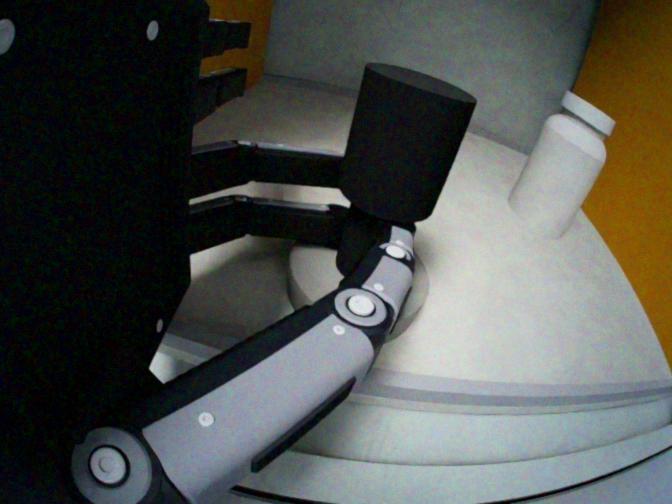

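{"api": "move", "payload": {"arm2": {"joints": {"hand_index": -0.9, "hand_middle": -0.9, "hand_thumb_bend": 0.1, "hand_speed": -0.9, "hand_force_limit": 0.6}}, "cameras": ["arm2_cam_wrist"]}}

Scene clock: 692.97 s.
Joint torques (N m): arm1=[-0.62 1.03 7.65 1.51 0 -0.06] | arm2=[0.32 -10.81 0.91 2.81 0.31 -0.12] | arm3=[-1.44 6.53 4.56 2.5 -0.23 -0.15] | arm4=[-0.97 3.25 8.5 1.69 0.11 -0.15]
Heat: arm1: hottest joint3_rad 39 °C; arm2: hottest joint2_rad 35 °C; arm3: hottest joint3_rad 50 °C; arm4: hottest joint3_rad 50 °C.
move: arm2 off_target
Joint velocities: within noise
arm1, arm3, arm4: as last shown
arm2.joint_positions: joint1_rad=+0.319 joint2_rad=+2.205 joint3_rad=+0.579 joint4_rad=+1.458 joint5_rad=+0.302 joint6_rad=-1.509 hand_little=+1.000 hand_ring=+1.000 hand_middle=+0.029 hand_index=-0.289 hand_thumb_turn=-1.000 hand_thumb_bend=+0.118 hand_force_limit=+0.600 hand_speed=-0.900
arm2.joint_status: hand_middle off_target (ended at +0.029, target -0.900); hand_index off_target (ended at -0.289, target -0.900); the others done
arm2.hand_stopped_by: target,target,force,force,force,target
arm2.little_load_n: 0.0
arm2.ring_load_n: 0.0
arm2.middle_load_n: 0.0
arm2.index_load_n: 5.5
arm2.thumb_bend_load_n: 12.0
arm2.thumb_turn_load_n: -6.0
arm2.hand: x=+0.3033 y=+0.8027 z=+0.3865 quat_wxyz=(+0.648, +0.023, -0.761, +0.026) (m; scene frame)
arm2.hand_target: x=+0.3060 y=+0.8031 z=+0.3851 quat_wxyz=(+0.651, +0.022, -0.759, +0.026) (m; scene frame)
arm2.hand_status: not commanded
arm3.thumb_turn_load_n: 0.5
arm4.middle_load_n: 0.5
pictures: arm2_cam_wrist

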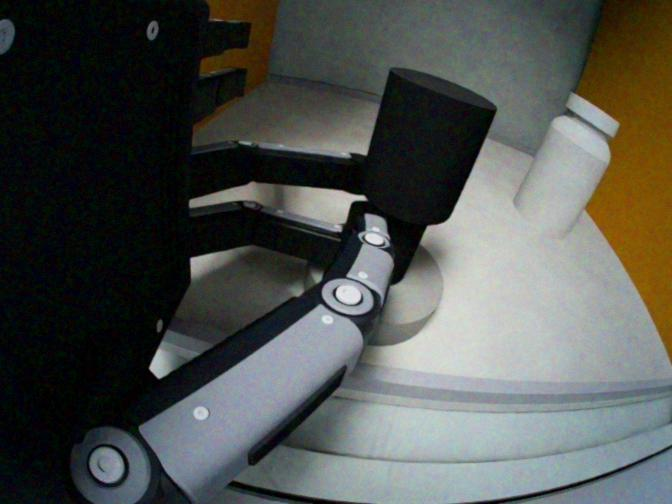

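{"api": "move", "payload": {"arm2": {"joints": {"hand_index": 1, "hand_middle": 1, "hand_thumb_bend": 1, "hand_speed": -0.6}}, "cameras": ["arm2_cam_wrist"]}}

Scene clock: 701.27 s.
Joint torques (N m): arm1=[-0.56 1.03 7.64 1.51 0 -0.06] | arm2=[0.26 -10.81 1.03 2.82 0.31 -0.11] | arm3=[-1.44 6.59 4.56 2.5 -0.23 -0.15] | arm4=[-0.44 3.08 8.49 1.69 0.11 -0.13]
Heat: arm1: hottest joint3_rad 39 °C; arm2: hottest joint2_rad 35 °C; arm3: hottest joint3_rad 49 °C; arm4: hottest joint3_rad 50 °C.
move: arm2 done
Joint velocities: within noise
arm1, arm3, arm4: as last shown
arm2.joint_positions: joint1_rad=+0.320 joint2_rad=+2.205 joint3_rad=+0.577 joint4_rad=+1.458 joint5_rad=+0.302 joint6_rad=-1.509 hand_little=+1.000 hand_ring=+1.000 hand_middle=+1.000 hand_index=+1.000 hand_thumb_turn=-1.000 hand_thumb_bend=+1.000 hand_force_limit=+0.600 hand_speed=-0.600
arm2.joint_status: all done
arm2.hand_stopped_by: target,target,target,target,target,target
arm2.little_load_n: 0.0
arm2.ring_load_n: 0.0
arm2.middle_load_n: 0.0
arm2.index_load_n: 0.0
arm2.thumb_bend_load_n: -0.5
arm2.thumb_turn_load_n: 0.5
arm2.hand: x=+0.3042 y=+0.8027 z=+0.3861 quat_wxyz=(+0.648, +0.023, -0.761, +0.026) (m; scene frame)
arm2.hand_target: x=+0.3061 y=+0.8032 z=+0.3850 quat_wxyz=(+0.650, +0.022, -0.759, +0.026) (m; scene frame)
arm2.hand_status: not commanded
arm3.thumb_turn_load_n: 0.0
arm4.middle_load_n: 0.0
pictures: arm2_cam_wrist

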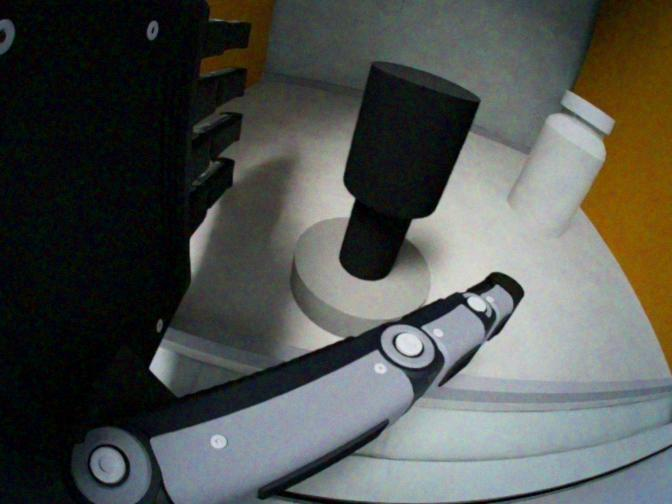

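{"api": "move", "payload": {"arm2": {"target": [0.306, 0.816, 0.387, -0.6509, -0.0227, 0.7587, -0.0265], "speed": 0.05}}}

{"api": "move", "payload": {"arm2": {"joints": {"hand_thumb_bend": 0.55, "hand_speed": -0.6}}, "cameras": ["arm2_cam_wrist"]}}

Scene clock: 711.40 s.
Joint torques (N m): arm1=[-0.62 1.08 7.64 1.5 0 -0.06] | arm2=[-1.03 -11.11 0.76 2.88 0 -0.17] | arm3=[-1.44 6.59 4.56 2.5 -0.23 -0.14] | arm4=[-0.62 3.43 8.49 1.7 0.11 -0.15]
Heat: arm1: hottest joint3_rad 39 °C; arm2: hottest joint2_rad 36 °C; arm3: hottest joint3_rad 47 °C; arm4: hottest joint3_rad 51 °C.
move: arm2 done
Joint velocities: within noise
arm1, arm3, arm4: as last shown
arm1.little_load_n: 0.5
arm2.joint_positions: joint1_rad=+0.292 joint2_rad=+2.205 joint3_rad=+0.566 joint4_rad=+1.467 joint5_rad=+0.274 joint6_rad=-1.509 hand_little=+1.000 hand_ring=+1.000 hand_middle=+1.000 hand_index=+1.000 hand_thumb_turn=-1.000 hand_thumb_bend=+1.000 hand_force_limit=+0.600 hand_speed=-0.600
arm2.joint_status: not commanded
arm2.hand_stopped_by: target,target,target,target,target,target
arm2.little_load_n: 0.0
arm2.ring_load_n: 0.0
arm2.middle_load_n: 0.0
arm2.index_load_n: 0.0
arm2.thumb_bend_load_n: 0.0
arm2.thumb_turn_load_n: 0.0
arm2.hand: x=+0.3049 y=+0.8132 z=+0.3854 quat_wxyz=(+0.646, +0.022, -0.762, +0.027) (m; scene frame)
arm2.hand_target: x=+0.3059 y=+0.8159 z=+0.3872 quat_wxyz=(+0.651, +0.023, -0.758, +0.027) (m; scene frame)
arm2.hand_status: done (0.003 m and 0.7 deg from the pose sent, 0.013 m and 0.5 deg at the start)
arm3.thumb_turn_load_n: 0.5
pictures: none

Scene clock: 712.67 s.
Joint torques (N m): arm1=[-0.56 1.14 7.64 1.51 0 -0.06] | arm2=[-0.21 -11.16 0.77 2.88 0.01 -0.17] | arm3=[-1.44 6.59 4.57 2.5 -0.23 -0.15] | arm4=[-0.79 3.37 8.51 1.66 0.12 -0.15]
Heat: arm1: hottest joint3_rad 39 °C; arm2: hottest joint2_rad 36 °C; arm3: hottest joint3_rad 47 °C; arm4: hottest joint3_rad 51 °C.
move: arm2 done
Joint velocities: within noise
arm1, arm3, arm4: as last shown
arm1.little_load_n: 0.0
arm2.joint_positions: joint1_rad=+0.292 joint2_rad=+2.205 joint3_rad=+0.566 joint4_rad=+1.467 joint5_rad=+0.274 joint6_rad=-1.509 hand_little=+1.000 hand_ring=+1.000 hand_middle=+1.000 hand_index=+1.000 hand_thumb_turn=-1.000 hand_thumb_bend=+0.550 hand_force_limit=+0.600 hand_speed=-0.600
arm2.joint_status: all done
arm2.hand_stopped_by: target,target,target,target,target,target
arm2.little_load_n: 0.0
arm2.ring_load_n: 0.0
arm2.middle_load_n: 0.0
arm2.index_load_n: 0.0
arm2.thumb_bend_load_n: 0.0
arm2.thumb_turn_load_n: 0.0
arm2.hand: x=+0.3049 y=+0.8132 z=+0.3854 quat_wxyz=(+0.646, +0.022, -0.762, +0.027) (m; scene frame)
arm2.hand_target: x=+0.3059 y=+0.8159 z=+0.3871 quat_wxyz=(+0.651, +0.023, -0.758, +0.027) (m; scene frame)
arm2.hand_status: not commanded
arm3.thumb_turn_load_n: 0.0
arm4.little_load_n: -0.5
pictures: arm2_cam_wrist

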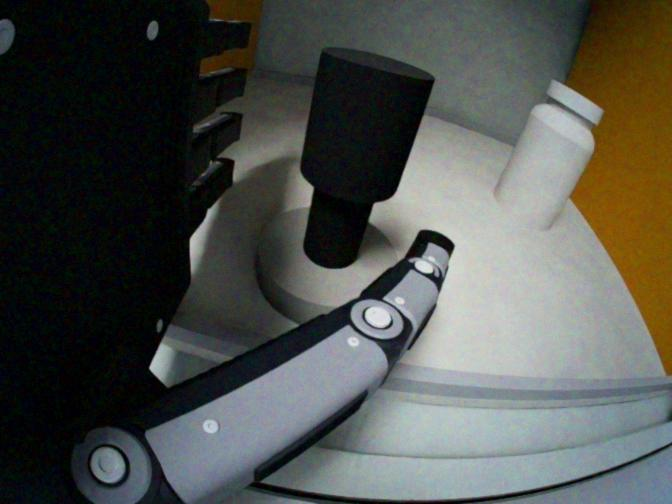

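{"api": "move", "payload": {"arm2": {"joints": {"hand_index": -0.3, "hand_middle": -0.3, "hand_thumb_bend": -0.2, "hand_speed": -0.88, "hand_force_limit": 0.0}}, "cameras": ["arm2_cam_wrist"]}}

Scene clock: 729.77 s.
Joint torques (N m): arm1=[-0.56 1.03 7.64 1.5 0 -0.06] | arm2=[-0.38 -11.22 0.64 2.54 0.31 -0.18] | arm3=[-1.44 6.59 4.56 2.5 -0.23 -0.15] | arm4=[-0.73 3.31 8.53 1.58 0.12 -0.14]
Heat: arm1: hottest joint3_rad 39 °C; arm2: hottest joint2_rad 36 °C; arm3: hottest joint3_rad 45 °C; arm4: hottest joint3_rad 51 °C.
move: arm2 off_target
Joint velocities: within noise
arm1, arm3, arm4: as last shown
arm2.joint_positions: joint1_rad=+0.292 joint2_rad=+2.205 joint3_rad=+0.569 joint4_rad=+1.476 joint5_rad=+0.267 joint6_rad=-1.515 hand_little=+1.000 hand_ring=+1.000 hand_middle=-0.224 hand_index=-0.235 hand_thumb_turn=-1.000 hand_thumb_bend=-0.093 hand_force_limit=+0.000 hand_speed=-0.880
arm2.joint_status: hand_middle off_target (ended at -0.224, target -0.300); hand_index off_target (ended at -0.235, target -0.300); hand_thumb_bend off_target (ended at -0.093, target -0.200); the others done
arm2.hand_stopped_by: target,target,force,force,force,target
arm2.little_load_n: 0.0
arm2.ring_load_n: 0.0
arm2.middle_load_n: 8.0
arm2.index_load_n: 5.5
arm2.thumb_bend_load_n: 8.0
arm2.thumb_turn_load_n: 0.5
arm2.hand: x=+0.3027 y=+0.8112 z=+0.3884 quat_wxyz=(+0.650, +0.026, -0.759, +0.030) (m; scene frame)
arm2.hand_target: x=+0.3059 y=+0.8161 z=+0.3874 quat_wxyz=(+0.651, +0.025, -0.758, +0.025) (m; scene frame)
arm2.hand_status: not commanded
arm4.little_load_n: 0.0
arm4.index_load_n: 0.5
pictures: arm2_cam_wrist

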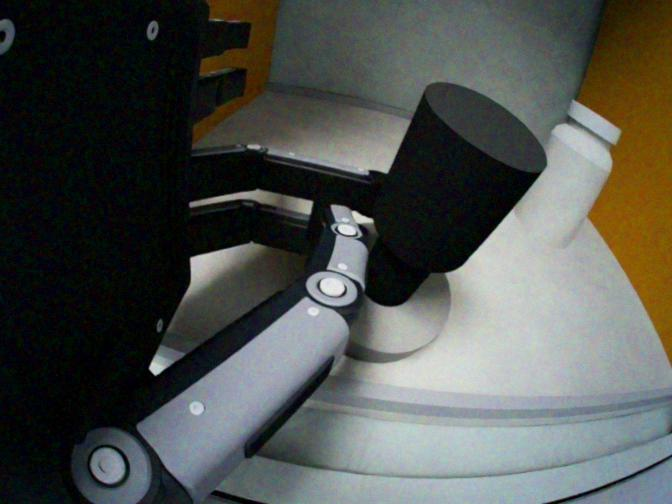

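{"api": "move", "payload": {"arm2": {"joints": {"hand_index": 1, "hand_middle": 1, "hand_thumb_bend": 1, "hand_speed": -0.85}}, "cameras": ["arm2_cam_wrist"]}}

Scene clock: 746.50 s.
Joint torques (N m): arm1=[-0.62 1.14 7.65 1.5 0 -0.06] | arm2=[-0.38 -11.11 0.84 2.54 0.32 -0.17] | arm3=[-1.44 6.59 4.56 2.51 -0.23 -0.15] | arm4=[-0.85 3.43 8.54 1.62 0.1 -0.14]
Heat: arm1: hottest joint3_rad 39 °C; arm2: hottest joint2_rad 36 °C; arm3: hottest joint3_rad 44 °C; arm4: hottest joint3_rad 51 °C.
move: arm2 done
Joint velocities: within noise
arm1.joint_positions: joint1_rad=+0.801 joint2_rad=+0.634 joint3_rad=+1.391 joint4_rad=-1.542 joint5_rad=-0.004 joint6_rad=-1.196 hand_little=+1.000 hand_ring=+1.000 hand_middle=+1.000 hand_index=+1.000 hand_thumb_turn=+1.000 hand_thumb_bend=+1.000 hand_force_limit=+0.000 hand_speed=-0.800
arm1.joint_status: not commanded
arm1.hand_stopped_by: target,target,target,target,target,target
arm1.little_load_n: 0.0
arm1.ring_load_n: 0.0
arm1.middle_load_n: 0.0
arm1.index_load_n: 0.0
arm1.thumb_bend_load_n: 0.0
arm1.thumb_turn_load_n: 0.0
arm1.hand: x=+0.6655 y=-0.9476 z=+0.8270 quat_wxyz=(-0.329, -0.180, +0.904, -0.205) (m; scene frame)
arm1.hand_target: x=+0.6657 y=-0.9474 z=+0.8349 quat_wxyz=(-0.337, -0.179, +0.900, -0.211) (m; scene frame)
arm1.hand_status: not commanded
arm2.joint_positions: joint1_rad=+0.292 joint2_rad=+2.205 joint3_rad=+0.565 joint4_rad=+1.476 joint5_rad=+0.267 joint6_rad=-1.509 hand_little=+1.000 hand_ring=+1.000 hand_middle=+1.000 hand_index=+1.000 hand_thumb_turn=-1.000 hand_thumb_bend=+1.000 hand_force_limit=+0.000 hand_speed=-0.850
arm2.joint_status: all done
arm2.hand_stopped_by: target,target,target,target,target,target
arm2.little_load_n: 0.0
arm2.ring_load_n: 0.0
arm2.middle_load_n: 0.0
arm2.index_load_n: 0.0
arm2.thumb_bend_load_n: 0.0
arm2.thumb_turn_load_n: 0.5
arm2.hand: x=+0.3044 y=+0.8116 z=+0.3872 quat_wxyz=(+0.649, +0.024, -0.760, +0.031) (m; scene frame)
arm2.hand_target: x=+0.3059 y=+0.8159 z=+0.3871 quat_wxyz=(+0.651, +0.023, -0.758, +0.027) (m; scene frame)
arm2.hand_status: not commanded
arm3.joint_positions: joint1_rad=-0.700 joint2_rad=+0.786 joint3_rad=+2.177 joint4_rad=-1.423 joint5_rad=-0.752 joint6_rad=-1.619 hand_little=+1.000 hand_ring=+1.000 hand_middle=+1.000 hand_index=+1.000 hand_thumb_turn=-1.000 hand_thumb_bend=+1.000 hand_force_limit=+0.000 hand_speed=-0.700
arm3.joint_status: not commanded
arm3.hand_stopped_by: target,target,target,target,target,target
arm3.little_load_n: 0.0
arm3.ring_load_n: 0.0
arm3.middle_load_n: 0.0
arm3.index_load_n: 0.0
arm3.thumb_bend_load_n: 0.0
arm3.thumb_turn_load_n: 0.5
arm3.hand: x=-0.3169 y=-0.7270 z=+1.9570 quat_wxyz=(+0.006, +0.719, +0.010, +0.695) (m; scene frame)
arm3.hand_target: x=-0.3153 y=-0.7297 z=+1.9696 quat_wxyz=(+0.020, +0.710, +0.019, +0.703) (m; scene frame)
arm3.hand_status: not commanded
arm4.joint_positions: joint1_rad=-1.073 joint2_rad=+0.611 joint3_rad=+1.337 joint4_rad=-1.541 joint5_rad=-0.004 joint6_rad=-1.197 hand_little=+1.000 hand_ring=+1.000 hand_middle=+1.000 hand_index=+1.000 hand_thumb_turn=+1.000 hand_thumb_bend=+1.000 hand_force_limit=+0.000 hand_speed=-0.800
arm4.joint_status: not commanded
arm4.hand_stopped_by: target,target,target,target,target,target
arm4.little_load_n: 0.0
arm4.ring_load_n: 0.0
arm4.middle_load_n: -0.5
arm4.index_load_n: 0.0
arm4.thumb_bend_load_n: 0.0
arm4.thumb_turn_load_n: 0.0
arm4.hand: x=-0.4122 y=+0.5085 z=+1.6837 quat_wxyz=(+0.103, +0.730, -0.571, +0.360) (m; scene frame)
arm4.hand_target: x=-0.4120 y=+0.5082 z=+1.6936 quat_wxyz=(+0.106, +0.726, -0.568, +0.371) (m; scene frame)
arm4.hand_status: not commanded
pictures: arm2_cam_wrist

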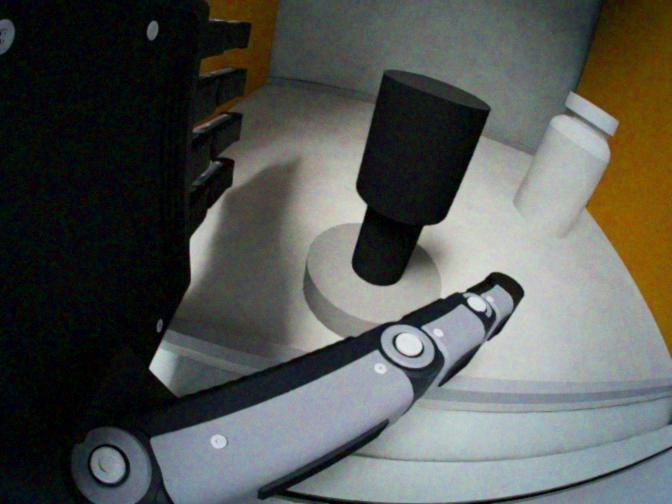

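{"api": "move", "payload": {"arm2": {"target": [0.302, 0.857, 0.398, -0.6509, -0.0227, 0.7587, -0.0265], "speed": 0.06}}}

{"api": "move", "payload": {"arm2": {"target": [0.273, 0.852, 0.398, -0.6509, -0.0227, 0.7587, -0.0265], "speed": 0.04}, "cameras": ["arm2_cam_wrist"]}}

Scene clock: 767.67 s.
Joint torques (N m): arm1=[-0.56 1.03 7.62 1.5 0 -0.06] | arm2=[0.32 -11.99 0.73 2.44 -0.02 -0.25] | arm3=[-1.44 6.65 4.56 2.5 -0.23 -0.15] | arm4=[-0.5 3.31 8.59 1.68 0.11 -0.16]
Heat: arm1: hottest joint3_rad 39 °C; arm2: hottest joint2_rad 36 °C; arm3: hottest joint3_rad 43 °C; arm4: hottest joint3_rad 51 °C.
move: arm2 done
Joint velocities: within noise
arm1, arm3, arm4: as last shown
arm2.joint_positions: joint1_rad=+0.173 joint2_rad=+2.181 joint3_rad=+0.534 joint4_rad=+1.476 joint5_rad=+0.156 joint6_rad=-1.519 hand_little=+1.000 hand_ring=+1.000 hand_middle=+1.000 hand_index=+1.000 hand_thumb_turn=-1.000 hand_thumb_bend=+1.000 hand_force_limit=+0.000 hand_speed=-0.850
arm2.joint_status: not commanded
arm2.hand_stopped_by: target,target,target,target,target,target
arm2.little_load_n: 0.0
arm2.ring_load_n: 0.0
arm2.middle_load_n: 0.0
arm2.index_load_n: 0.0
arm2.thumb_bend_load_n: 0.0
arm2.thumb_turn_load_n: 0.0
arm2.hand: x=+0.3026 y=+0.8550 z=+0.3913 quat_wxyz=(+0.645, +0.018, -0.763, +0.030) (m; scene frame)
arm2.hand_target: x=+0.3020 y=+0.8569 z=+0.3978 quat_wxyz=(+0.651, +0.023, -0.759, +0.027) (m; scene frame)
arm2.hand_status: done (0.007 m and 1.1 deg from the pose sent, 0.047 m and 0.6 deg at the start)
arm3.thumb_turn_load_n: 0.0
arm4.middle_load_n: 0.0
pictures: none

Scene clock: 768.97 s.
Joint torques (N m): arm1=[-0.56 1.03 7.66 1.51 0 -0.06] | arm2=[-0.5 -12.45 2.5 1.36 -0.02 -0.25] | arm3=[-1.44 6.59 4.56 2.51 -0.23 -0.14] | arm4=[-0.91 3.25 8.58 1.66 0.1 -0.14]
Heat: arm1: hottest joint3_rad 39 °C; arm2: hottest joint2_rad 36 °C; arm3: hottest joint3_rad 43 °C; arm4: hottest joint3_rad 51 °C.
move: arm2 done
Joint velocities: within noise
arm1, arm3, arm4: as last shown
arm2.joint_positions: joint1_rad=+0.171 joint2_rad=+2.176 joint3_rad=+0.594 joint4_rad=+1.427 joint5_rad=+0.153 joint6_rad=-1.521 hand_little=+1.000 hand_ring=+1.000 hand_middle=+1.000 hand_index=+1.000 hand_thumb_turn=-1.000 hand_thumb_bend=+1.000 hand_force_limit=+0.000 hand_speed=-0.850
arm2.joint_status: not commanded
arm2.hand_stopped_by: target,target,target,target,target,target
arm2.little_load_n: 0.0
arm2.ring_load_n: 0.0
arm2.middle_load_n: 0.0
arm2.index_load_n: 0.0
arm2.thumb_bend_load_n: 0.0
arm2.thumb_turn_load_n: 0.0
arm2.hand: x=+0.2788 y=+0.8497 z=+0.3950 quat_wxyz=(+0.650, +0.018, -0.759, +0.032) (m; scene frame)
arm2.hand_target: x=+0.2730 y=+0.8521 z=+0.3981 quat_wxyz=(+0.651, +0.022, -0.758, +0.026) (m; scene frame)
arm2.hand_status: done (0.007 m and 0.8 deg from the pose sent, 0.031 m and 1.1 deg at the start)
arm3.thumb_turn_load_n: 0.5
pictures: arm2_cam_wrist

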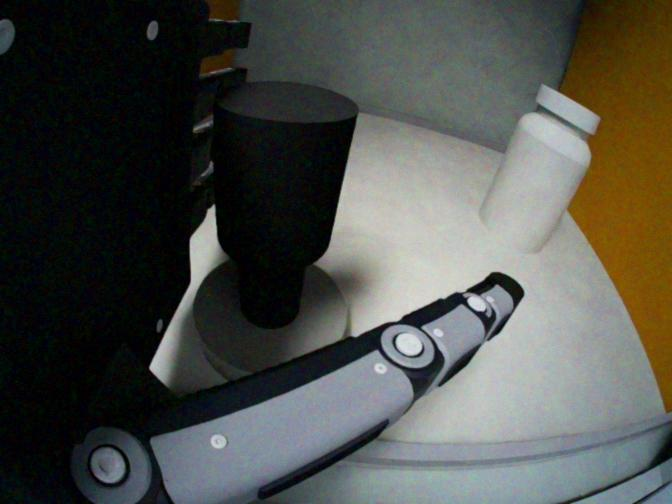

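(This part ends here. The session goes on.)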